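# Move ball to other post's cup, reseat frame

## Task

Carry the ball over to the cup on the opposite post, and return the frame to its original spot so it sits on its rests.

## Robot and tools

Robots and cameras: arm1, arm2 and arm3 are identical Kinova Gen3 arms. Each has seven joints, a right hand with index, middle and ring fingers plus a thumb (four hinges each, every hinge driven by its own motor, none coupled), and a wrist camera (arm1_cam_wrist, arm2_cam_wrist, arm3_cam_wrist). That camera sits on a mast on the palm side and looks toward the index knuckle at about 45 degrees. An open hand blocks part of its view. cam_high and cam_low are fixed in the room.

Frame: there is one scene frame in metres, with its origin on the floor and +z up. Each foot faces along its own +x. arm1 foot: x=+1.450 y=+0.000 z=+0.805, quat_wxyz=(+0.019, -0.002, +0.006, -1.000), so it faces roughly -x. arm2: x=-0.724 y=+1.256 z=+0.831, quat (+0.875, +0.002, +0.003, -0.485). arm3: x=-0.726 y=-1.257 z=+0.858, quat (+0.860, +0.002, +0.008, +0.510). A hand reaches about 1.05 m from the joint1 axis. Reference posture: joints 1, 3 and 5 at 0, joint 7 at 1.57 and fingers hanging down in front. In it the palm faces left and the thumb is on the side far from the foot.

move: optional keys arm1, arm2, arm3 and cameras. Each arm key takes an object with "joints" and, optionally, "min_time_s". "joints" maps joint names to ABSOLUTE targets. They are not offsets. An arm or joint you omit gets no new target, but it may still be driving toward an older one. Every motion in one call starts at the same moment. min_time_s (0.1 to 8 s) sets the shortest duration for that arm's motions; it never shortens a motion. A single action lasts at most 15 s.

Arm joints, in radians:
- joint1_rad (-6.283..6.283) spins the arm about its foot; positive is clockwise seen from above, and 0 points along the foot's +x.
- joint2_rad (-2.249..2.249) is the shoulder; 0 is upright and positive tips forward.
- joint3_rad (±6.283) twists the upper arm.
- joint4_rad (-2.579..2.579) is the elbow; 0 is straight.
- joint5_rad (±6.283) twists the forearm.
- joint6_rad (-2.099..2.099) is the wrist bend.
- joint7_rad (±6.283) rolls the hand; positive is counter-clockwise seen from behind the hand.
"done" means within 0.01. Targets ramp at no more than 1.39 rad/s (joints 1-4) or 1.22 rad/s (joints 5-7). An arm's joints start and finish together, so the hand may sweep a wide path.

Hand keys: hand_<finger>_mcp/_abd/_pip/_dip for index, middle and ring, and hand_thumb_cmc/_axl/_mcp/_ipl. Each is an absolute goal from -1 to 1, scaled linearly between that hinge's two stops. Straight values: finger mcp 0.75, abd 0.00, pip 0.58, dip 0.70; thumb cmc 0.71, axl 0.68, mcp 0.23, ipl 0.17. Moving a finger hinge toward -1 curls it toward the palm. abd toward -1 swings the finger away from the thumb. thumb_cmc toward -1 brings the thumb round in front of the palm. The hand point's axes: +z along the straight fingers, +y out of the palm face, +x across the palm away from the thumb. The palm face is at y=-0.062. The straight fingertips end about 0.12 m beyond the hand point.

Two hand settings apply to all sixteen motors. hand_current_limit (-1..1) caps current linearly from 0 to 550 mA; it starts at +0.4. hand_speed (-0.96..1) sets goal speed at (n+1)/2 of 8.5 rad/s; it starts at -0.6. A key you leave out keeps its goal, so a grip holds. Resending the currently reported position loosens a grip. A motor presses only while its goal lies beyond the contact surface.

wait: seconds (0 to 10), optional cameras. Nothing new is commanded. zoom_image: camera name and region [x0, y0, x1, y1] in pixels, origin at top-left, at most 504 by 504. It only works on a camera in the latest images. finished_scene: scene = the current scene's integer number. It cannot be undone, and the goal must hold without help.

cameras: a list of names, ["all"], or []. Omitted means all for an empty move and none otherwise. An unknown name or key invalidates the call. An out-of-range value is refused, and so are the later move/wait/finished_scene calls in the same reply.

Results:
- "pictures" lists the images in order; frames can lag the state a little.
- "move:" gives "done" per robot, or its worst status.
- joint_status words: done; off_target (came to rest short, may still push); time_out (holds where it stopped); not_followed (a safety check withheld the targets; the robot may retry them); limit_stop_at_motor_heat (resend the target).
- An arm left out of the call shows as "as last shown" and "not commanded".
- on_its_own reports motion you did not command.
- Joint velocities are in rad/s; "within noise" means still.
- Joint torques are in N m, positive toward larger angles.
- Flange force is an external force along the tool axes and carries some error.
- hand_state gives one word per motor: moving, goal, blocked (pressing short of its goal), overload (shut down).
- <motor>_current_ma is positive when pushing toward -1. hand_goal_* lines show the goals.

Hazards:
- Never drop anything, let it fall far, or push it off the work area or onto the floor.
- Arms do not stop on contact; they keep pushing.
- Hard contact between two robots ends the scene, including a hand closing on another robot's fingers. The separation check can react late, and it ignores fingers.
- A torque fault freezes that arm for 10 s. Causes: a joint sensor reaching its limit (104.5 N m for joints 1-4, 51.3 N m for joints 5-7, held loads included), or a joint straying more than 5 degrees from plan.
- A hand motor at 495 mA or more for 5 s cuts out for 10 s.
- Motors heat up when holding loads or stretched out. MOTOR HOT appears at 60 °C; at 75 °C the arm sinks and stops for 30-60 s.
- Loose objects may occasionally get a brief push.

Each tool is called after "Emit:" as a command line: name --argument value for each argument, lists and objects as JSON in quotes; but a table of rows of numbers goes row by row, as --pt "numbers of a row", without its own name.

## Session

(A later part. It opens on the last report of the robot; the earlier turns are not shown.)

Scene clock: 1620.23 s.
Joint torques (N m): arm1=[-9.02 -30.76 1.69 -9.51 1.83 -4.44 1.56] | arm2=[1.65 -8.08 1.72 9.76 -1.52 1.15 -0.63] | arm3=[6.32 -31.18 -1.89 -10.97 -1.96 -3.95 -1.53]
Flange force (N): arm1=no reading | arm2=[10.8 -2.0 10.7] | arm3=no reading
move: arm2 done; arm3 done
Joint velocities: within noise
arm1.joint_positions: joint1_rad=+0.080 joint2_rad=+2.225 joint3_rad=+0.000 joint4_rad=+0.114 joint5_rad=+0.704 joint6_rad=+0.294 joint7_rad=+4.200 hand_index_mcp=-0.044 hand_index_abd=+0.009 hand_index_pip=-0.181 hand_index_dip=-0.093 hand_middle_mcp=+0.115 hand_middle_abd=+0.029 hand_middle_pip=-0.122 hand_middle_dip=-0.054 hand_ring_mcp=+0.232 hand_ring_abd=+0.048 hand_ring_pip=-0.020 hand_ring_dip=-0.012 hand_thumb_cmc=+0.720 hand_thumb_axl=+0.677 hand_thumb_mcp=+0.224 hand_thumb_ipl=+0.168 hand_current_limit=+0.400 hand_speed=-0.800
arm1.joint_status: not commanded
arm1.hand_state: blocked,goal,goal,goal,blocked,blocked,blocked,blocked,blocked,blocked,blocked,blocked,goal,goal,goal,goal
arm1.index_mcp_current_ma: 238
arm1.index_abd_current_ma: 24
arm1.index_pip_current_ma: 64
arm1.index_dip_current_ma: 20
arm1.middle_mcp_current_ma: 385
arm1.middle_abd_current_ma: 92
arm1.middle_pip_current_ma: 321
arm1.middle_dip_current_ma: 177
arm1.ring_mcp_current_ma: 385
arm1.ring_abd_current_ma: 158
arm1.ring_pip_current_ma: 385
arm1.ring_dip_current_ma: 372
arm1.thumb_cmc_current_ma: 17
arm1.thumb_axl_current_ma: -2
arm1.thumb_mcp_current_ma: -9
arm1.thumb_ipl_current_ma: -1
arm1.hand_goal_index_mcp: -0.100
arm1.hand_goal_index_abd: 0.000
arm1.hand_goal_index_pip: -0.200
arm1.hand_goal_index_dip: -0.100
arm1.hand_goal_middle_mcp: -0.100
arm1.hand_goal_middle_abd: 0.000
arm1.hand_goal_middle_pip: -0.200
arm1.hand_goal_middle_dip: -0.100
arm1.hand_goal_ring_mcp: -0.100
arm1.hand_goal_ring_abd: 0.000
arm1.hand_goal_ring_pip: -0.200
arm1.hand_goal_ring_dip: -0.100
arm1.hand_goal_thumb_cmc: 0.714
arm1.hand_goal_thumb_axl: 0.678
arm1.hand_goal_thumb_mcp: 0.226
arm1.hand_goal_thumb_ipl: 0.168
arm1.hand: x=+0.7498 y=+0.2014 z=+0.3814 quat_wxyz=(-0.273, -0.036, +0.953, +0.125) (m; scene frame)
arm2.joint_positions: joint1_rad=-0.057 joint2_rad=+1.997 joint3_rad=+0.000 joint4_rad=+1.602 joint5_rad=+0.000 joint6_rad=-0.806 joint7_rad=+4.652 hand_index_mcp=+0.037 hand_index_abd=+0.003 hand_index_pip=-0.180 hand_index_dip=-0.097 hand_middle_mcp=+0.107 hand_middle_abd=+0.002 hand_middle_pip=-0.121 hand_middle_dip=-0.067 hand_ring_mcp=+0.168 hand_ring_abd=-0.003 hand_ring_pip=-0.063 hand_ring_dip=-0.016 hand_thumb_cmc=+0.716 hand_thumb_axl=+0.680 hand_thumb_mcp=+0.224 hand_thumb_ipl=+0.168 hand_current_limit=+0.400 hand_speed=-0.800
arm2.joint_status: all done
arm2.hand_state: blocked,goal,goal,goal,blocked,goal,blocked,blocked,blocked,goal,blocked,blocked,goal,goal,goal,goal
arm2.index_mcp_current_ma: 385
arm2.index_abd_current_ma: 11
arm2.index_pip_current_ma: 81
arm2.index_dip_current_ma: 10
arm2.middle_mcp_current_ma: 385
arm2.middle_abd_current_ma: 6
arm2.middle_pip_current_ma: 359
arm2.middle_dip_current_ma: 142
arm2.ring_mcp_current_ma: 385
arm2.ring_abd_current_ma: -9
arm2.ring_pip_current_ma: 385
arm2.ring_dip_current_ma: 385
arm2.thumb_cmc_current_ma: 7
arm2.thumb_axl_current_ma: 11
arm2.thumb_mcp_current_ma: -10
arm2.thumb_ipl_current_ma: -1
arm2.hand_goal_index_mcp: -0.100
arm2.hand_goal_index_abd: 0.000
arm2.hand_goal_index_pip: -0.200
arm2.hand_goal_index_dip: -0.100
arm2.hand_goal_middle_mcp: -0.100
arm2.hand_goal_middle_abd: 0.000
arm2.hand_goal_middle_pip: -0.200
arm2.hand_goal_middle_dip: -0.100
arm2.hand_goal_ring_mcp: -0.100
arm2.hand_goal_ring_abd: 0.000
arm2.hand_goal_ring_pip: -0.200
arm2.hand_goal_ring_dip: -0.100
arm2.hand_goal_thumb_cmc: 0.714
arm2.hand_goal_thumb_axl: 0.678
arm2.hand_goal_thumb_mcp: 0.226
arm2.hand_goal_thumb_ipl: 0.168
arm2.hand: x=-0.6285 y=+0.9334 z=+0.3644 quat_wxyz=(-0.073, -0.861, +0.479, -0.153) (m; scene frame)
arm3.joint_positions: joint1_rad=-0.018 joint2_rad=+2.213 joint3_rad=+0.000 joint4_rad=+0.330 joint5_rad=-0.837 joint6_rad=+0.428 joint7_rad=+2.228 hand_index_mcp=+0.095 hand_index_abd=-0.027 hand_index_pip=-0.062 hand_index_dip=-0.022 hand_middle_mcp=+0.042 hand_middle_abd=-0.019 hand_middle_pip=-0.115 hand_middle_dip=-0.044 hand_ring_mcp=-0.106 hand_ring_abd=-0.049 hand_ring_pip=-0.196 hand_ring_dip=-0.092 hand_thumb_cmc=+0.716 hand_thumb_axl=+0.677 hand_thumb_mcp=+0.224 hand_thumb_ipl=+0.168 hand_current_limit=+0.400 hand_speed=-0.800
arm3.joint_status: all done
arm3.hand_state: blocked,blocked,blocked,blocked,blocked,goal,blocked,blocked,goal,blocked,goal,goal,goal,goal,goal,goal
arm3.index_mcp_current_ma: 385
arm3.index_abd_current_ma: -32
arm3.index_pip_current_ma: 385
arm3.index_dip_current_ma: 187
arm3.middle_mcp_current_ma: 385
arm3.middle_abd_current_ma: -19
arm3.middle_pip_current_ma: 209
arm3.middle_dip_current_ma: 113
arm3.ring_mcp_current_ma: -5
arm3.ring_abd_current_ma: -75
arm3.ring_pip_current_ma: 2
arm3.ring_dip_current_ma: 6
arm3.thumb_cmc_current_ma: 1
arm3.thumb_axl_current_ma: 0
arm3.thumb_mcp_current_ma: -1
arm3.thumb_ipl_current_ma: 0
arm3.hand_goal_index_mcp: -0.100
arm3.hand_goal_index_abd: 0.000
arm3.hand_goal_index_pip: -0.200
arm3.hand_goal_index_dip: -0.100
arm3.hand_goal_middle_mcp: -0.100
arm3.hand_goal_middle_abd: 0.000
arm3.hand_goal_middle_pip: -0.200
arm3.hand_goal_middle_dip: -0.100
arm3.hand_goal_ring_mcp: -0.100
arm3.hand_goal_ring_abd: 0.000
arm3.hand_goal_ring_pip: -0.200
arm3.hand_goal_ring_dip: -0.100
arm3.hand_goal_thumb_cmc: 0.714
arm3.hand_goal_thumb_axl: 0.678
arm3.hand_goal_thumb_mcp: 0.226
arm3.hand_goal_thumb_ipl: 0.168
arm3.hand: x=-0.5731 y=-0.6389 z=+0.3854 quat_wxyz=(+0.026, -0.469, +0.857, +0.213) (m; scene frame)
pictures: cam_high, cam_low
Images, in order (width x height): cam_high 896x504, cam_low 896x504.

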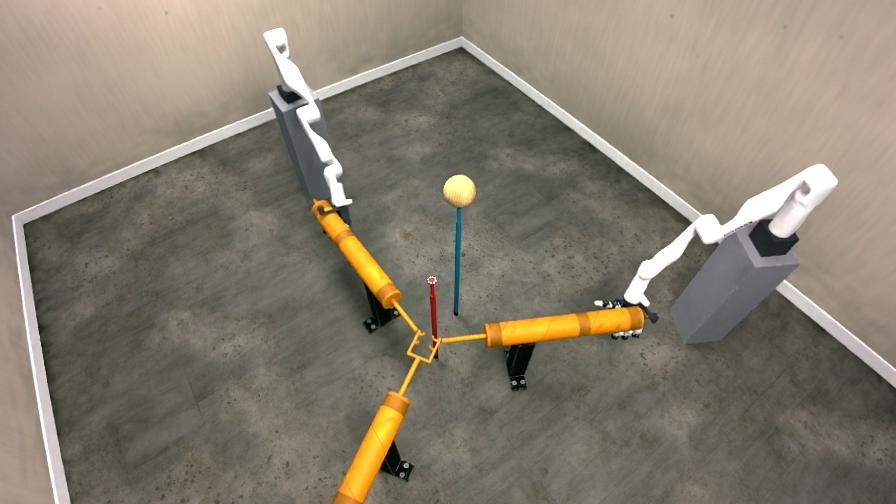

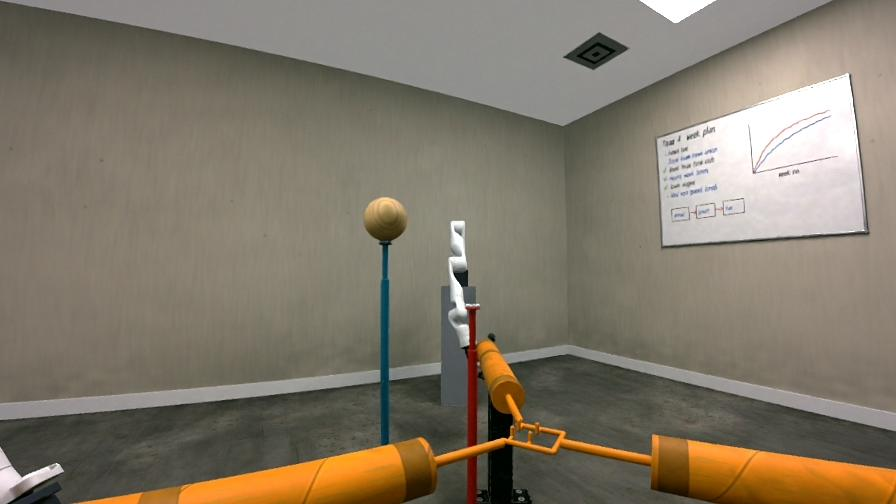

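Emit:
move --arm1 '{"joints":{"hand_speed":-0.9,"hand_index_mcp":0.754,"hand_index_pip":0.576,"hand_index_dip":0.696,"hand_middle_mcp":0.754,"hand_middle_pip":0.576,"hand_middle_dip":0.696,"hand_ring_mcp":0.754,"hand_ring_pip":0.576,"hand_ring_dip":0.696}}' --arm2 '{"joints":{"hand_speed":-0.9,"hand_index_mcp":0.754,"hand_index_pip":0.576,"hand_index_dip":0.696,"hand_middle_mcp":0.754,"hand_middle_pip":0.576,"hand_middle_dip":0.696,"hand_ring_mcp":0.754,"hand_ring_pip":0.576,"hand_ring_dip":0.696}}' --arm3 '{"joints":{"hand_speed":-0.9,"hand_index_mcp":0.754,"hand_index_pip":0.576,"hand_index_dip":0.696,"hand_middle_mcp":0.754,"hand_middle_pip":0.576,"hand_middle_dip":0.696,"hand_ring_mcp":0.754,"hand_ring_pip":0.576,"hand_ring_dip":0.696}}' --cameras '["all"]'

Emit:
zoom_image --camera "cam_high" --region '[370, 270, 520, 420]'

Emit:
zoom_image --camera "cam_low" --region '[400, 370, 700, 504]'

Scene clock: 1630.87 s.
Joint torques (N m): arm1=[1.93 -23.86 1.7 -5.72 1.01 -0.61 0.25] | arm2=[0.25 -14.65 0.8 3.79 -0.36 -1.02 -0.16] | arm3=[-0.92 -20.23 -2.09 -4.62 -0.14 -0.09 -0.09]
Flange force (N): arm1=no reading | arm2=[1.2 -0.1 3.2] | arm3=no reading
move: arm1 done; arm2 done; arm3 done
Joint velocities: within noise
arm1.joint_positions: joint1_rad=+0.080 joint2_rad=+2.225 joint3_rad=+0.000 joint4_rad=+0.114 joint5_rad=+0.704 joint6_rad=+0.294 joint7_rad=+4.200 hand_index_mcp=+0.753 hand_index_abd=+0.006 hand_index_pip=+0.574 hand_index_dip=+0.693 hand_middle_mcp=+0.753 hand_middle_abd=+0.007 hand_middle_pip=+0.573 hand_middle_dip=+0.693 hand_ring_mcp=+0.753 hand_ring_abd=+0.007 hand_ring_pip=+0.574 hand_ring_dip=+0.693 hand_thumb_cmc=+0.720 hand_thumb_axl=+0.677 hand_thumb_mcp=+0.224 hand_thumb_ipl=+0.168 hand_current_limit=+0.400 hand_speed=-0.900
arm1.joint_status: all done
arm1.hand_state: goal,goal,goal,goal,goal,goal,goal,goal,goal,goal,goal,goal,goal,goal,goal,goal
arm1.index_mcp_current_ma: -2
arm1.index_abd_current_ma: 15
arm1.index_pip_current_ma: -6
arm1.index_dip_current_ma: -7
arm1.middle_mcp_current_ma: -2
arm1.middle_abd_current_ma: 18
arm1.middle_pip_current_ma: -7
arm1.middle_dip_current_ma: -8
arm1.ring_mcp_current_ma: -2
arm1.ring_abd_current_ma: 20
arm1.ring_pip_current_ma: -5
arm1.ring_dip_current_ma: -7
arm1.thumb_cmc_current_ma: 17
arm1.thumb_axl_current_ma: -2
arm1.thumb_mcp_current_ma: -9
arm1.thumb_ipl_current_ma: -1
arm1.hand_goal_index_mcp: 0.754
arm1.hand_goal_index_abd: 0.000
arm1.hand_goal_index_pip: 0.576
arm1.hand_goal_index_dip: 0.696
arm1.hand_goal_middle_mcp: 0.754
arm1.hand_goal_middle_abd: 0.000
arm1.hand_goal_middle_pip: 0.576
arm1.hand_goal_middle_dip: 0.696
arm1.hand_goal_ring_mcp: 0.754
arm1.hand_goal_ring_abd: 0.000
arm1.hand_goal_ring_pip: 0.576
arm1.hand_goal_ring_dip: 0.696
arm1.hand_goal_thumb_cmc: 0.714
arm1.hand_goal_thumb_axl: 0.678
arm1.hand_goal_thumb_mcp: 0.226
arm1.hand_goal_thumb_ipl: 0.168
arm1.hand: x=+0.7498 y=+0.2014 z=+0.3814 quat_wxyz=(-0.273, -0.036, +0.953, +0.125) (m; scene frame)
arm2.joint_positions: joint1_rad=-0.057 joint2_rad=+1.997 joint3_rad=+0.000 joint4_rad=+1.602 joint5_rad=+0.000 joint6_rad=-0.806 joint7_rad=+4.652 hand_index_mcp=+0.749 hand_index_abd=+0.003 hand_index_pip=+0.573 hand_index_dip=+0.693 hand_middle_mcp=+0.750 hand_middle_abd=+0.002 hand_middle_pip=+0.573 hand_middle_dip=+0.694 hand_ring_mcp=+0.750 hand_ring_abd=+0.006 hand_ring_pip=+0.573 hand_ring_dip=+0.693 hand_thumb_cmc=+0.716 hand_thumb_axl=+0.680 hand_thumb_mcp=+0.224 hand_thumb_ipl=+0.168 hand_current_limit=+0.400 hand_speed=-0.900
arm2.joint_status: all done
arm2.hand_state: goal,goal,goal,goal,goal,goal,goal,goal,goal,goal,goal,goal,goal,goal,goal,goal
arm2.index_mcp_current_ma: -22
arm2.index_abd_current_ma: 11
arm2.index_pip_current_ma: -10
arm2.index_dip_current_ma: -10
arm2.middle_mcp_current_ma: -18
arm2.middle_abd_current_ma: 6
arm2.middle_pip_current_ma: -12
arm2.middle_dip_current_ma: -9
arm2.ring_mcp_current_ma: -16
arm2.ring_abd_current_ma: 19
arm2.ring_pip_current_ma: -11
arm2.ring_dip_current_ma: -11
arm2.thumb_cmc_current_ma: 7
arm2.thumb_axl_current_ma: 11
arm2.thumb_mcp_current_ma: -10
arm2.thumb_ipl_current_ma: -1
arm2.hand_goal_index_mcp: 0.754
arm2.hand_goal_index_abd: 0.000
arm2.hand_goal_index_pip: 0.576
arm2.hand_goal_index_dip: 0.696
arm2.hand_goal_middle_mcp: 0.754
arm2.hand_goal_middle_abd: 0.000
arm2.hand_goal_middle_pip: 0.576
arm2.hand_goal_middle_dip: 0.696
arm2.hand_goal_ring_mcp: 0.754
arm2.hand_goal_ring_abd: 0.000
arm2.hand_goal_ring_pip: 0.576
arm2.hand_goal_ring_dip: 0.696
arm2.hand_goal_thumb_cmc: 0.714
arm2.hand_goal_thumb_axl: 0.678
arm2.hand_goal_thumb_mcp: 0.226
arm2.hand_goal_thumb_ipl: 0.168
arm2.hand: x=-0.6284 y=+0.9335 z=+0.3644 quat_wxyz=(-0.073, -0.861, +0.479, -0.153) (m; scene frame)
arm3.joint_positions: joint1_rad=-0.018 joint2_rad=+2.213 joint3_rad=+0.000 joint4_rad=+0.330 joint5_rad=-0.837 joint6_rad=+0.428 joint7_rad=+2.228 hand_index_mcp=+0.754 hand_index_abd=-0.005 hand_index_pip=+0.574 hand_index_dip=+0.693 hand_middle_mcp=+0.754 hand_middle_abd=-0.005 hand_middle_pip=+0.574 hand_middle_dip=+0.693 hand_ring_mcp=+0.754 hand_ring_abd=-0.005 hand_ring_pip=+0.574 hand_ring_dip=+0.694 hand_thumb_cmc=+0.716 hand_thumb_axl=+0.677 hand_thumb_mcp=+0.224 hand_thumb_ipl=+0.168 hand_current_limit=+0.400 hand_speed=-0.900
arm3.joint_status: all done
arm3.hand_state: goal,goal,goal,goal,goal,goal,goal,goal,goal,goal,goal,goal,goal,goal,goal,goal
arm3.index_mcp_current_ma: 0
arm3.index_abd_current_ma: -2
arm3.index_pip_current_ma: -1
arm3.index_dip_current_ma: -1
arm3.middle_mcp_current_ma: 0
arm3.middle_abd_current_ma: -3
arm3.middle_pip_current_ma: -1
arm3.middle_dip_current_ma: -1
arm3.ring_mcp_current_ma: 0
arm3.ring_abd_current_ma: -2
arm3.ring_pip_current_ma: -1
arm3.ring_dip_current_ma: -1
arm3.thumb_cmc_current_ma: 1
arm3.thumb_axl_current_ma: 0
arm3.thumb_mcp_current_ma: -1
arm3.thumb_ipl_current_ma: 0
arm3.hand_goal_index_mcp: 0.754
arm3.hand_goal_index_abd: 0.000
arm3.hand_goal_index_pip: 0.576
arm3.hand_goal_index_dip: 0.696
arm3.hand_goal_middle_mcp: 0.754
arm3.hand_goal_middle_abd: 0.000
arm3.hand_goal_middle_pip: 0.576
arm3.hand_goal_middle_dip: 0.696
arm3.hand_goal_ring_mcp: 0.754
arm3.hand_goal_ring_abd: 0.000
arm3.hand_goal_ring_pip: 0.576
arm3.hand_goal_ring_dip: 0.696
arm3.hand_goal_thumb_cmc: 0.714
arm3.hand_goal_thumb_axl: 0.678
arm3.hand_goal_thumb_mcp: 0.226
arm3.hand_goal_thumb_ipl: 0.168
arm3.hand: x=-0.5731 y=-0.6389 z=+0.3854 quat_wxyz=(+0.026, -0.469, +0.857, +0.213) (m; scene frame)
pictures: arm1_cam_wrist, arm2_cam_wrist, arm3_cam_wrist, cam_high, cam_low
Images, in order (width x height): arm1_cam_wrist 672x504, arm2_cam_wrist 672x504, arm3_cam_wrist 672x504, cam_high 896x504, cam_low 896x504.

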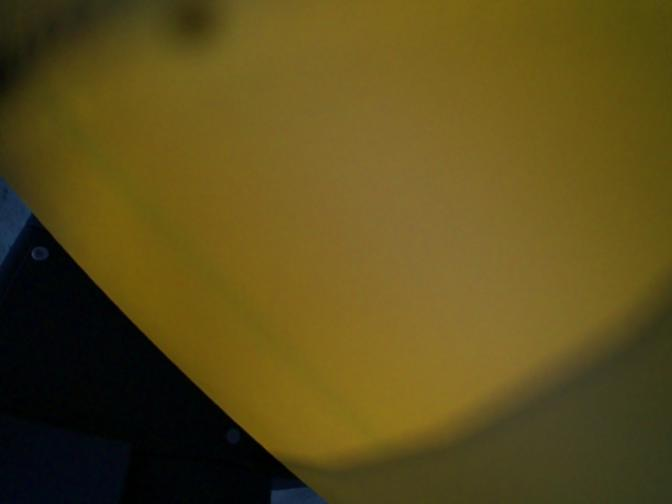

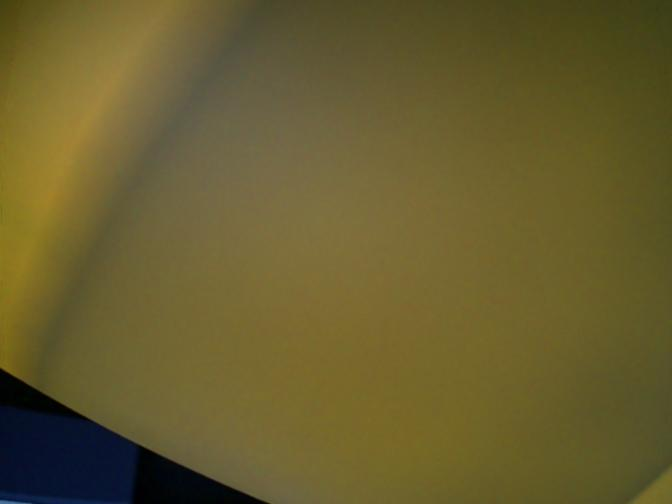

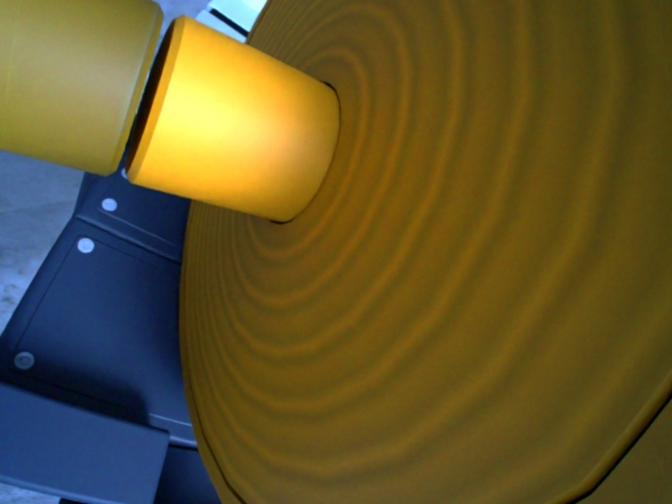

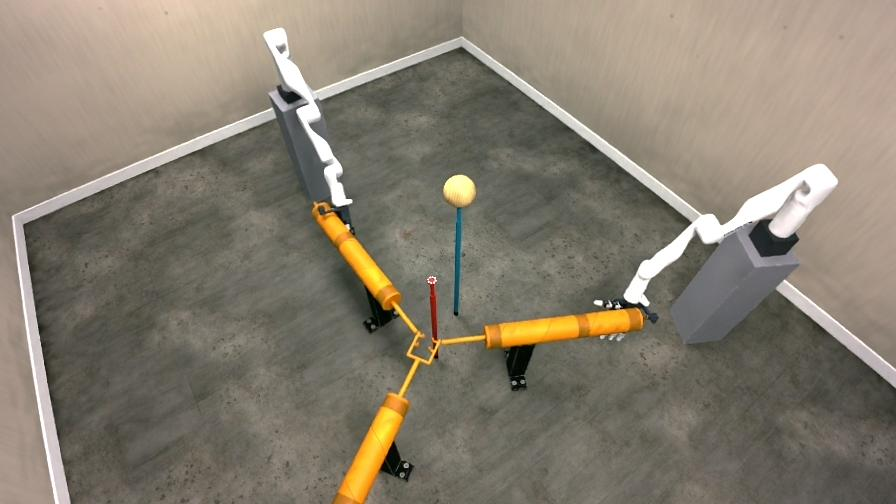

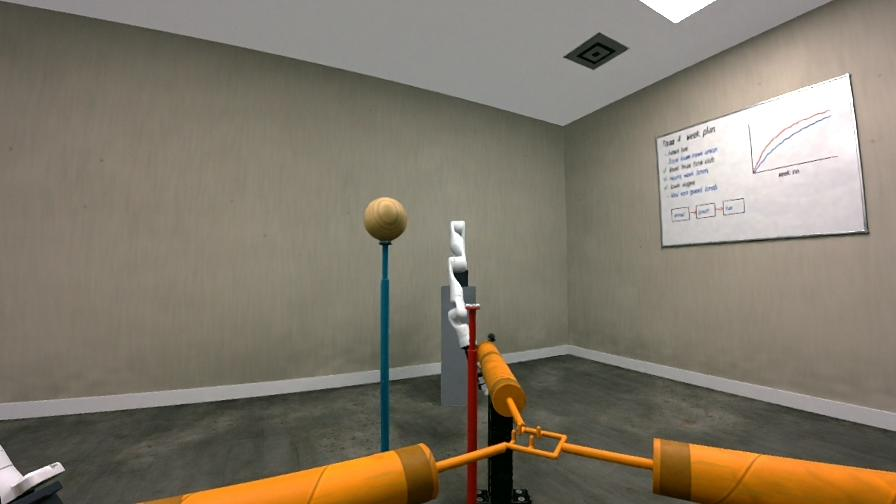

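Scaled by 3.360 from the camera's 896x504 image, which has a finer 1280x720 frame.

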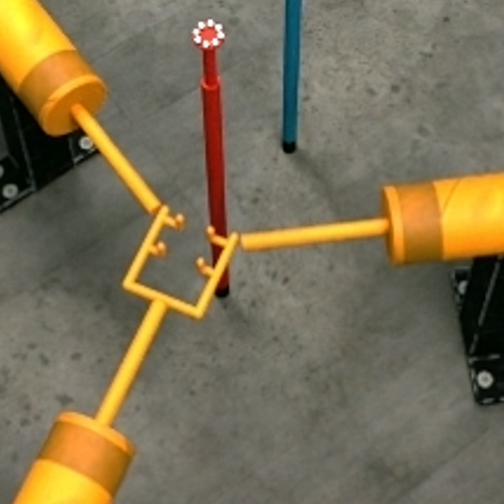

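Scaled by 1.680 from the camera's 896x504 image, which has a finer 1280x720 frame.

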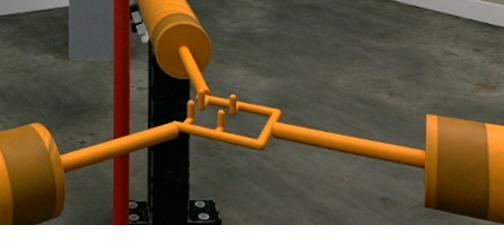

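Emit:
move --arm1 '{"joints":{"joint1_rad":0.0395,"joint2_rad":2.0748},"min_time_s":3}' --arm2 '{"joints":{"joint1_rad":-0.1444,"joint2_rad":1.784,"joint4_rad":2.1261,"joint5_rad":0,"joint6_rad":-1.1177,"joint7_rad":4.5587},"min_time_s":3}' --arm3 '{"joints":{"joint1_rad":0.0317,"joint2_rad":2.0632},"min_time_s":3}' --cameras '["all"]'

Emit:
zoom_image --camera "cam_high" --region '[370, 270, 520, 420]'

Emit:
zoom_image --camera "cam_low" --region '[400, 370, 700, 504]'

Emit:
zoom_image --camera "cam_high" --region '[290, 180, 690, 504]'

Scene clock: 1678.77 s.
Joint torques (N m): arm1=[2.07 -26.67 1.85 -6.81 1.07 -0.9 0.25] | arm2=[-0.24 -11.1 -0.57 9.25 0.11 0.46 -0.24] | arm3=[-0.93 -23.21 -2.23 -6.01 -0.26 -0.41 -0.09]
Flange force (N): arm1=no reading | arm2=[6.4 1.9 7.1] | arm3=no reading
move: arm1 done; arm2 done; arm3 done
Joint velocities: within noise
arm1.joint_positions: joint1_rad=+0.040 joint2_rad=+2.075 joint3_rad=+0.000 joint4_rad=+0.114 joint5_rad=+0.704 joint6_rad=+0.294 joint7_rad=+4.200 hand_index_mcp=+0.753 hand_index_abd=+0.006 hand_index_pip=+0.574 hand_index_dip=+0.693 hand_middle_mcp=+0.753 hand_middle_abd=+0.007 hand_middle_pip=+0.574 hand_middle_dip=+0.693 hand_ring_mcp=+0.753 hand_ring_abd=+0.007 hand_ring_pip=+0.574 hand_ring_dip=+0.693 hand_thumb_cmc=+0.720 hand_thumb_axl=+0.677 hand_thumb_mcp=+0.224 hand_thumb_ipl=+0.168 hand_current_limit=+0.400 hand_speed=-0.900
arm1.joint_status: all done
arm1.hand_state: goal,goal,goal,goal,goal,goal,goal,goal,goal,goal,goal,goal,goal,goal,goal,goal
arm1.index_mcp_current_ma: -2
arm1.index_abd_current_ma: 15
arm1.index_pip_current_ma: -6
arm1.index_dip_current_ma: -7
arm1.middle_mcp_current_ma: -2
arm1.middle_abd_current_ma: 18
arm1.middle_pip_current_ma: -7
arm1.middle_dip_current_ma: -8
arm1.ring_mcp_current_ma: -2
arm1.ring_abd_current_ma: 20
arm1.ring_pip_current_ma: -5
arm1.ring_dip_current_ma: -7
arm1.thumb_cmc_current_ma: 17
arm1.thumb_axl_current_ma: -2
arm1.thumb_mcp_current_ma: -9
arm1.thumb_ipl_current_ma: -1
arm1.hand_goal_index_mcp: 0.754
arm1.hand_goal_index_abd: 0.000
arm1.hand_goal_index_pip: 0.576
arm1.hand_goal_index_dip: 0.696
arm1.hand_goal_middle_mcp: 0.754
arm1.hand_goal_middle_abd: 0.000
arm1.hand_goal_middle_pip: 0.576
arm1.hand_goal_middle_dip: 0.696
arm1.hand_goal_ring_mcp: 0.754
arm1.hand_goal_ring_abd: 0.000
arm1.hand_goal_ring_pip: 0.576
arm1.hand_goal_ring_dip: 0.696
arm1.hand_goal_thumb_cmc: 0.714
arm1.hand_goal_thumb_axl: 0.678
arm1.hand_goal_thumb_mcp: 0.226
arm1.hand_goal_thumb_ipl: 0.168
arm1.hand: x=+0.6443 y=+0.1722 z=+0.4949 quat_wxyz=(-0.346, -0.047, +0.929, +0.124) (m; scene frame)
arm2.joint_positions: joint1_rad=-0.144 joint2_rad=+1.784 joint3_rad=+0.000 joint4_rad=+2.126 joint5_rad=+0.000 joint6_rad=-1.118 joint7_rad=+4.559 hand_index_mcp=+0.749 hand_index_abd=+0.003 hand_index_pip=+0.573 hand_index_dip=+0.693 hand_middle_mcp=+0.750 hand_middle_abd=+0.002 hand_middle_pip=+0.573 hand_middle_dip=+0.694 hand_ring_mcp=+0.750 hand_ring_abd=+0.006 hand_ring_pip=+0.573 hand_ring_dip=+0.693 hand_thumb_cmc=+0.693 hand_thumb_axl=+0.676 hand_thumb_mcp=+0.083 hand_thumb_ipl=+0.131 hand_current_limit=+0.400 hand_speed=-0.900
arm2.joint_status: all done
arm2.hand_state: goal,goal,goal,goal,goal,goal,goal,goal,goal,goal,goal,goal,blocked,goal,blocked,blocked
arm2.index_mcp_current_ma: -22
arm2.index_abd_current_ma: 11
arm2.index_pip_current_ma: -10
arm2.index_dip_current_ma: -10
arm2.middle_mcp_current_ma: -18
arm2.middle_abd_current_ma: 6
arm2.middle_pip_current_ma: -12
arm2.middle_dip_current_ma: -9
arm2.ring_mcp_current_ma: -16
arm2.ring_abd_current_ma: 19
arm2.ring_pip_current_ma: -11
arm2.ring_dip_current_ma: -11
arm2.thumb_cmc_current_ma: -92
arm2.thumb_axl_current_ma: -10
arm2.thumb_mcp_current_ma: -385
arm2.thumb_ipl_current_ma: -223
arm2.hand_goal_index_mcp: 0.754
arm2.hand_goal_index_abd: 0.000
arm2.hand_goal_index_pip: 0.576
arm2.hand_goal_index_dip: 0.696
arm2.hand_goal_middle_mcp: 0.754
arm2.hand_goal_middle_abd: 0.000
arm2.hand_goal_middle_pip: 0.576
arm2.hand_goal_middle_dip: 0.696
arm2.hand_goal_ring_mcp: 0.754
arm2.hand_goal_ring_abd: 0.000
arm2.hand_goal_ring_pip: 0.576
arm2.hand_goal_ring_dip: 0.696
arm2.hand_goal_thumb_cmc: 0.714
arm2.hand_goal_thumb_axl: 0.678
arm2.hand_goal_thumb_mcp: 0.226
arm2.hand_goal_thumb_ipl: 0.168
arm2.hand: x=-0.6357 y=+0.9892 z=+0.5031 quat_wxyz=(-0.059, -0.860, +0.482, -0.159) (m; scene frame)
arm3.joint_positions: joint1_rad=+0.032 joint2_rad=+2.063 joint3_rad=+0.000 joint4_rad=+0.330 joint5_rad=-0.837 joint6_rad=+0.428 joint7_rad=+2.228 hand_index_mcp=+0.754 hand_index_abd=-0.005 hand_index_pip=+0.574 hand_index_dip=+0.693 hand_middle_mcp=+0.754 hand_middle_abd=-0.005 hand_middle_pip=+0.574 hand_middle_dip=+0.693 hand_ring_mcp=+0.754 hand_ring_abd=-0.005 hand_ring_pip=+0.574 hand_ring_dip=+0.694 hand_thumb_cmc=+0.716 hand_thumb_axl=+0.677 hand_thumb_mcp=+0.224 hand_thumb_ipl=+0.168 hand_current_limit=+0.400 hand_speed=-0.900
arm3.joint_status: all done
arm3.hand_state: goal,goal,goal,goal,goal,goal,goal,goal,goal,goal,goal,goal,goal,goal,goal,goal
arm3.index_mcp_current_ma: 0
arm3.index_abd_current_ma: -2
arm3.index_pip_current_ma: -1
arm3.index_dip_current_ma: -1
arm3.middle_mcp_current_ma: 0
arm3.middle_abd_current_ma: -3
arm3.middle_pip_current_ma: -1
arm3.middle_dip_current_ma: -1
arm3.ring_mcp_current_ma: 0
arm3.ring_abd_current_ma: -2
arm3.ring_pip_current_ma: -1
arm3.ring_dip_current_ma: -1
arm3.thumb_cmc_current_ma: 1
arm3.thumb_axl_current_ma: 0
arm3.thumb_mcp_current_ma: -1
arm3.thumb_ipl_current_ma: 0
arm3.hand_goal_index_mcp: 0.754
arm3.hand_goal_index_abd: 0.000
arm3.hand_goal_index_pip: 0.576
arm3.hand_goal_index_dip: 0.696
arm3.hand_goal_middle_mcp: 0.754
arm3.hand_goal_middle_abd: 0.000
arm3.hand_goal_middle_pip: 0.576
arm3.hand_goal_middle_dip: 0.696
arm3.hand_goal_ring_mcp: 0.754
arm3.hand_goal_ring_abd: 0.000
arm3.hand_goal_ring_pip: 0.576
arm3.hand_goal_ring_dip: 0.696
arm3.hand_goal_thumb_cmc: 0.714
arm3.hand_goal_thumb_axl: 0.678
arm3.hand_goal_thumb_mcp: 0.226
arm3.hand_goal_thumb_ipl: 0.168
arm3.hand: x=-0.4873 y=-0.5565 z=+0.4853 quat_wxyz=(+0.093, -0.451, +0.852, +0.250) (m; scene frame)
pictures: arm1_cam_wrist, arm2_cam_wrist, arm3_cam_wrist, cam_high, cam_low
Images, in order (width x height): arm1_cam_wrist 672x504, arm2_cam_wrist 672x504, arm3_cam_wrist 672x504, cam_high 896x504, cam_low 896x504.

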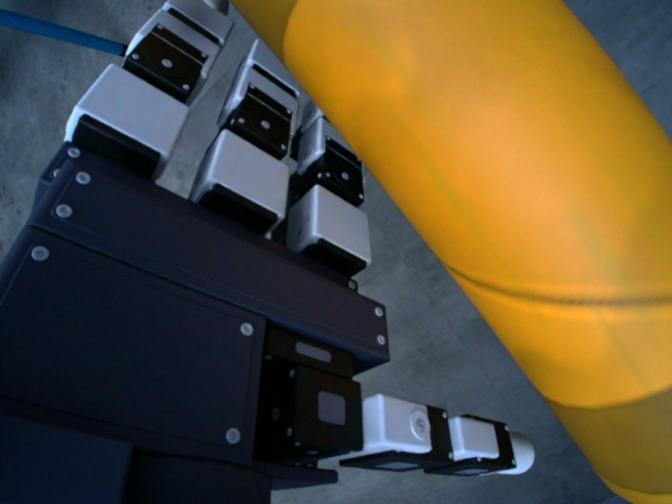

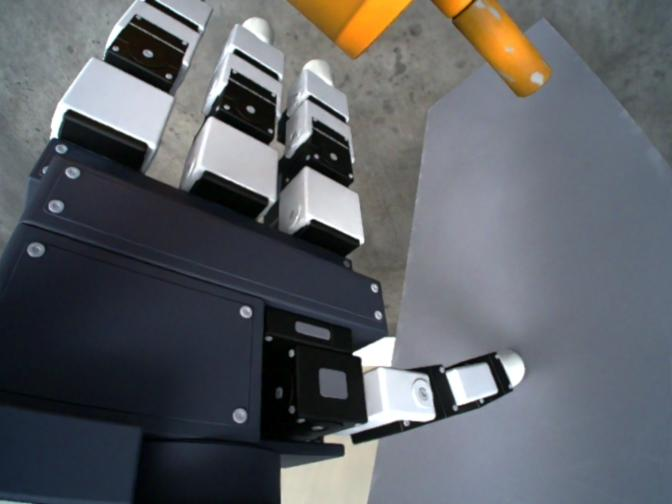

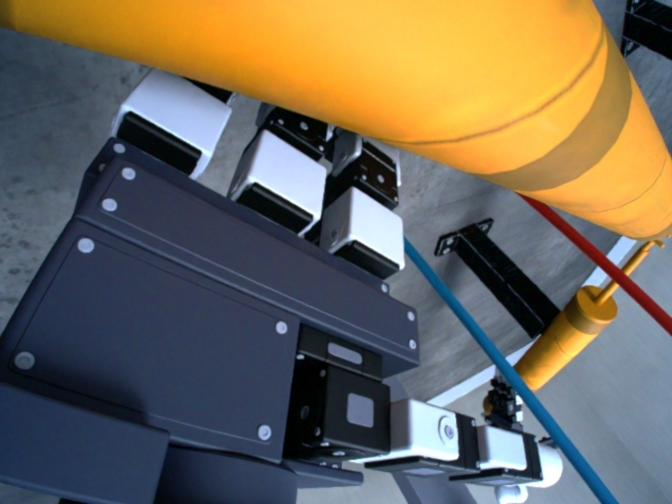

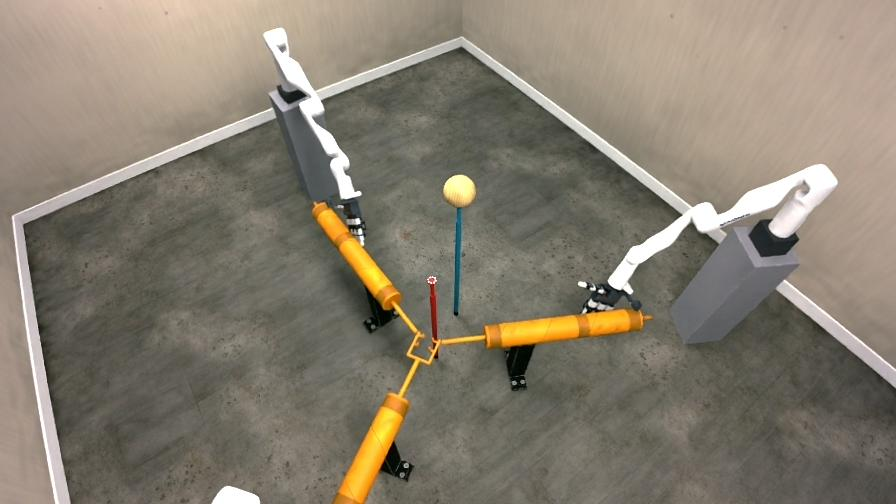

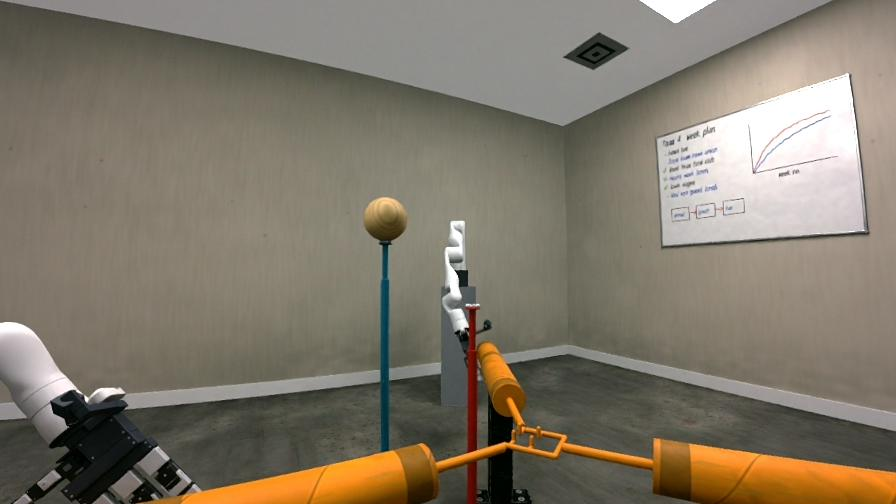

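Scaled by 3.360 from the camera's 896x504 image, which has a finer 1280x720 frame.

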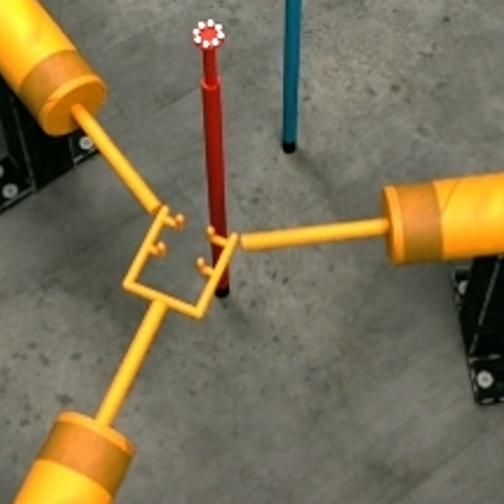

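Scaled by 1.680 from the camera's 896x504 image, which has a finer 1280x720 frame.

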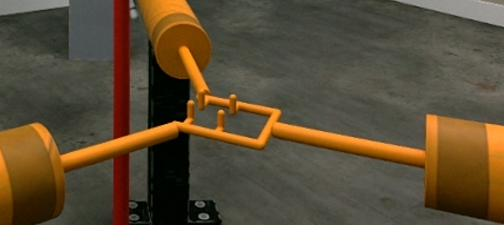

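Scaled by 1.260 from the camera's 896x504 image, which has a finer 1280x720 frame.

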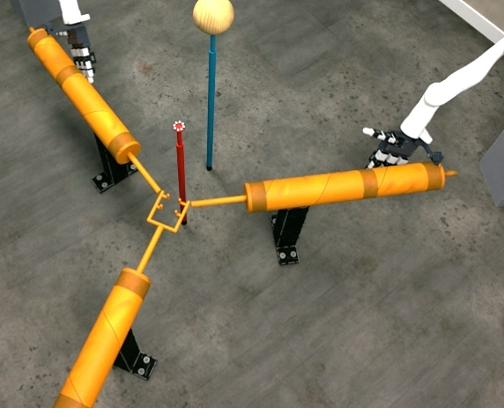

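Emit:
move --arm2 '{"joints":{"joint1_rad":-0.13,"joint2_rad":1.679,"joint4_rad":2.0898,"joint5_rad":0,"joint6_rad":-0.9763,"joint7_rad":4.5741},"min_time_s":1.5}' --cameras '["cam_high","cam_low"]'

Emit:
zoom_image --camera "cam_low" --region '[330, 150, 480, 300]'

Emit:
zoom_image --camera "cam_high" --region '[370, 270, 520, 420]'

Scene clock: 1687.23 s.
Joint torques (N m): arm1=[2.02 -26.66 1.88 -6.82 1.03 -0.93 0.26] | arm2=[-0.09 -14.85 0.32 5.18 -0.15 -1.01 -0.09] | arm3=[-0.93 -23.2 -2.16 -5.97 -0.29 -0.42 -0.05]
Flange force (N): arm1=no reading | arm2=[2.7 0.7 2.6] | arm3=no reading
move: arm2 done
Joint velocities: within noise
arm1.joint_positions: joint1_rad=+0.040 joint2_rad=+2.075 joint3_rad=+0.000 joint4_rad=+0.114 joint5_rad=+0.704 joint6_rad=+0.294 joint7_rad=+4.200 hand_index_mcp=+0.753 hand_index_abd=+0.006 hand_index_pip=+0.574 hand_index_dip=+0.693 hand_middle_mcp=+0.753 hand_middle_abd=+0.007 hand_middle_pip=+0.574 hand_middle_dip=+0.693 hand_ring_mcp=+0.753 hand_ring_abd=+0.007 hand_ring_pip=+0.574 hand_ring_dip=+0.693 hand_thumb_cmc=+0.720 hand_thumb_axl=+0.677 hand_thumb_mcp=+0.224 hand_thumb_ipl=+0.168 hand_current_limit=+0.400 hand_speed=-0.900
arm1.joint_status: not commanded
arm1.hand_state: goal,goal,goal,goal,goal,goal,goal,goal,goal,goal,goal,goal,goal,goal,goal,goal
arm1.index_mcp_current_ma: -2
arm1.index_abd_current_ma: 15
arm1.index_pip_current_ma: -6
arm1.index_dip_current_ma: -7
arm1.middle_mcp_current_ma: -2
arm1.middle_abd_current_ma: 18
arm1.middle_pip_current_ma: -7
arm1.middle_dip_current_ma: -8
arm1.ring_mcp_current_ma: -2
arm1.ring_abd_current_ma: 20
arm1.ring_pip_current_ma: -5
arm1.ring_dip_current_ma: -7
arm1.thumb_cmc_current_ma: 17
arm1.thumb_axl_current_ma: -2
arm1.thumb_mcp_current_ma: -9
arm1.thumb_ipl_current_ma: -1
arm1.hand_goal_index_mcp: 0.754
arm1.hand_goal_index_abd: 0.000
arm1.hand_goal_index_pip: 0.576
arm1.hand_goal_index_dip: 0.696
arm1.hand_goal_middle_mcp: 0.754
arm1.hand_goal_middle_abd: 0.000
arm1.hand_goal_middle_pip: 0.576
arm1.hand_goal_middle_dip: 0.696
arm1.hand_goal_ring_mcp: 0.754
arm1.hand_goal_ring_abd: 0.000
arm1.hand_goal_ring_pip: 0.576
arm1.hand_goal_ring_dip: 0.696
arm1.hand_goal_thumb_cmc: 0.714
arm1.hand_goal_thumb_axl: 0.678
arm1.hand_goal_thumb_mcp: 0.226
arm1.hand_goal_thumb_ipl: 0.168
arm1.hand: x=+0.6443 y=+0.1722 z=+0.4949 quat_wxyz=(-0.346, -0.047, +0.929, +0.124) (m; scene frame)
arm2.joint_positions: joint1_rad=-0.130 joint2_rad=+1.679 joint3_rad=+0.000 joint4_rad=+2.090 joint5_rad=+0.000 joint6_rad=-0.976 joint7_rad=+4.574 hand_index_mcp=+0.749 hand_index_abd=+0.003 hand_index_pip=+0.573 hand_index_dip=+0.693 hand_middle_mcp=+0.750 hand_middle_abd=+0.002 hand_middle_pip=+0.573 hand_middle_dip=+0.694 hand_ring_mcp=+0.750 hand_ring_abd=+0.006 hand_ring_pip=+0.573 hand_ring_dip=+0.693 hand_thumb_cmc=+0.710 hand_thumb_axl=+0.676 hand_thumb_mcp=+0.217 hand_thumb_ipl=+0.164 hand_current_limit=+0.400 hand_speed=-0.900
arm2.joint_status: all done
arm2.hand_state: goal,goal,goal,goal,goal,goal,goal,goal,goal,goal,goal,goal,goal,goal,goal,goal
arm2.index_mcp_current_ma: -22
arm2.index_abd_current_ma: 11
arm2.index_pip_current_ma: -10
arm2.index_dip_current_ma: -10
arm2.middle_mcp_current_ma: -18
arm2.middle_abd_current_ma: 6
arm2.middle_pip_current_ma: -12
arm2.middle_dip_current_ma: -9
arm2.ring_mcp_current_ma: -16
arm2.ring_abd_current_ma: 19
arm2.ring_pip_current_ma: -11
arm2.ring_dip_current_ma: -11
arm2.thumb_cmc_current_ma: -14
arm2.thumb_axl_current_ma: -10
arm2.thumb_mcp_current_ma: -47
arm2.thumb_ipl_current_ma: -20
arm2.hand_goal_index_mcp: 0.754
arm2.hand_goal_index_abd: 0.000
arm2.hand_goal_index_pip: 0.576
arm2.hand_goal_index_dip: 0.696
arm2.hand_goal_middle_mcp: 0.754
arm2.hand_goal_middle_abd: 0.000
arm2.hand_goal_middle_pip: 0.576
arm2.hand_goal_middle_dip: 0.696
arm2.hand_goal_ring_mcp: 0.754
arm2.hand_goal_ring_abd: 0.000
arm2.hand_goal_ring_pip: 0.576
arm2.hand_goal_ring_dip: 0.696
arm2.hand_goal_thumb_cmc: 0.714
arm2.hand_goal_thumb_axl: 0.678
arm2.hand_goal_thumb_mcp: 0.226
arm2.hand_goal_thumb_ipl: 0.168
arm2.hand: x=-0.6131 y=+0.9549 z=+0.5183 quat_wxyz=(-0.061, -0.860, +0.481, -0.158) (m; scene frame)
arm3.joint_positions: joint1_rad=+0.032 joint2_rad=+2.063 joint3_rad=+0.000 joint4_rad=+0.330 joint5_rad=-0.837 joint6_rad=+0.428 joint7_rad=+2.228 hand_index_mcp=+0.754 hand_index_abd=-0.005 hand_index_pip=+0.574 hand_index_dip=+0.693 hand_middle_mcp=+0.754 hand_middle_abd=-0.005 hand_middle_pip=+0.574 hand_middle_dip=+0.693 hand_ring_mcp=+0.754 hand_ring_abd=-0.005 hand_ring_pip=+0.574 hand_ring_dip=+0.694 hand_thumb_cmc=+0.716 hand_thumb_axl=+0.677 hand_thumb_mcp=+0.224 hand_thumb_ipl=+0.168 hand_current_limit=+0.400 hand_speed=-0.900
arm3.joint_status: not commanded
arm3.hand_state: goal,goal,goal,goal,goal,goal,goal,goal,goal,goal,goal,goal,goal,goal,goal,goal
arm3.index_mcp_current_ma: 0
arm3.index_abd_current_ma: -2
arm3.index_pip_current_ma: -1
arm3.index_dip_current_ma: -1
arm3.middle_mcp_current_ma: 0
arm3.middle_abd_current_ma: -3
arm3.middle_pip_current_ma: -1
arm3.middle_dip_current_ma: -1
arm3.ring_mcp_current_ma: 0
arm3.ring_abd_current_ma: -2
arm3.ring_pip_current_ma: -1
arm3.ring_dip_current_ma: -1
arm3.thumb_cmc_current_ma: 1
arm3.thumb_axl_current_ma: 0
arm3.thumb_mcp_current_ma: -1
arm3.thumb_ipl_current_ma: 0
arm3.hand_goal_index_mcp: 0.754
arm3.hand_goal_index_abd: 0.000
arm3.hand_goal_index_pip: 0.576
arm3.hand_goal_index_dip: 0.696
arm3.hand_goal_middle_mcp: 0.754
arm3.hand_goal_middle_abd: 0.000
arm3.hand_goal_middle_pip: 0.576
arm3.hand_goal_middle_dip: 0.696
arm3.hand_goal_ring_mcp: 0.754
arm3.hand_goal_ring_abd: 0.000
arm3.hand_goal_ring_pip: 0.576
arm3.hand_goal_ring_dip: 0.696
arm3.hand_goal_thumb_cmc: 0.714
arm3.hand_goal_thumb_axl: 0.678
arm3.hand_goal_thumb_mcp: 0.226
arm3.hand_goal_thumb_ipl: 0.168
arm3.hand: x=-0.4873 y=-0.5565 z=+0.4854 quat_wxyz=(+0.093, -0.451, +0.852, +0.250) (m; scene frame)
pictures: cam_high, cam_low
Images, in order (width x height): cam_high 896x504, cam_low 896x504.

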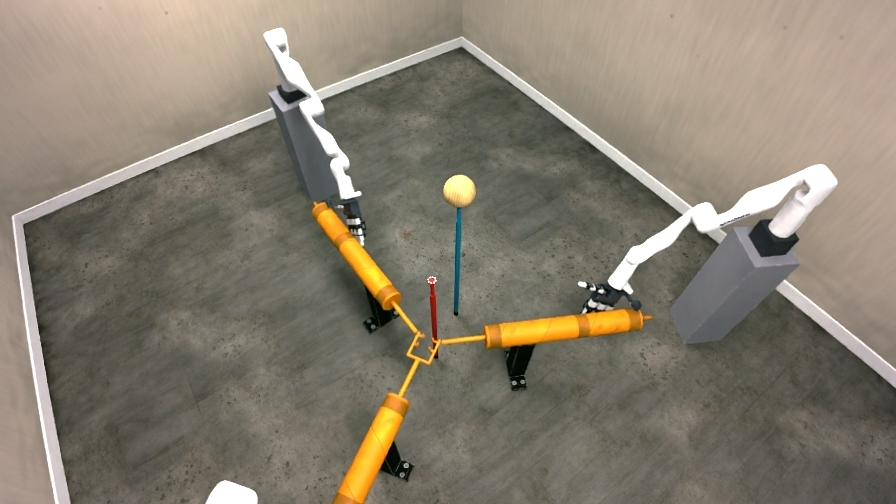

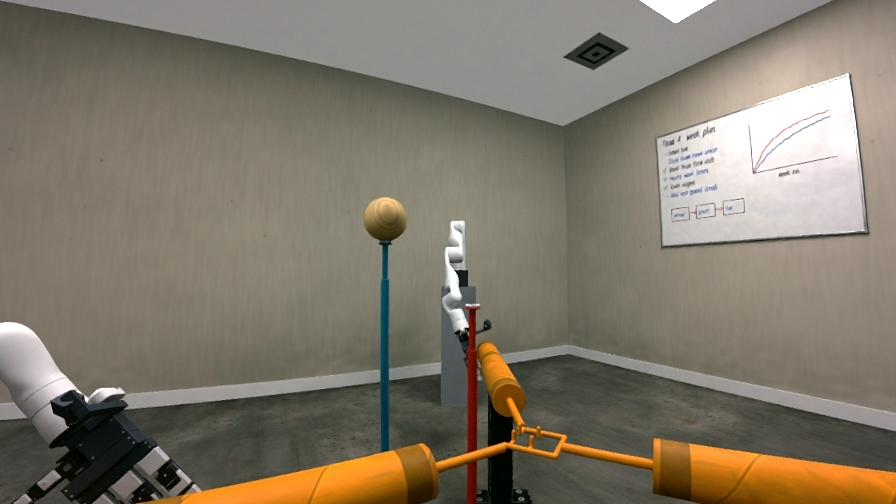

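Scaled by 3.360 from the camera's 896x504 image, which has a finer 1280x720 frame.

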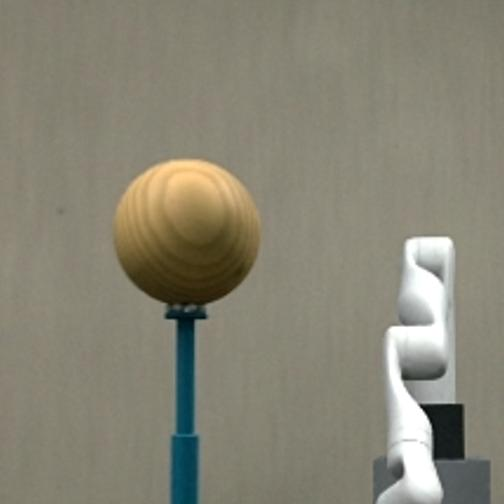

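Scaled by 3.360 from the camera's 896x504 image, which has a finer 1280x720 frame.

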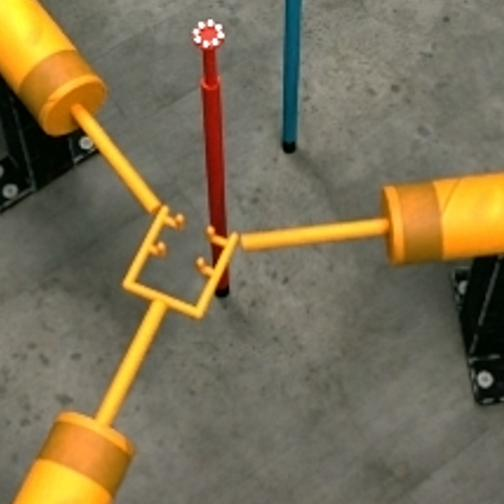

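Emit:
finished_scene --scene 1

The scene is finished: the task was done.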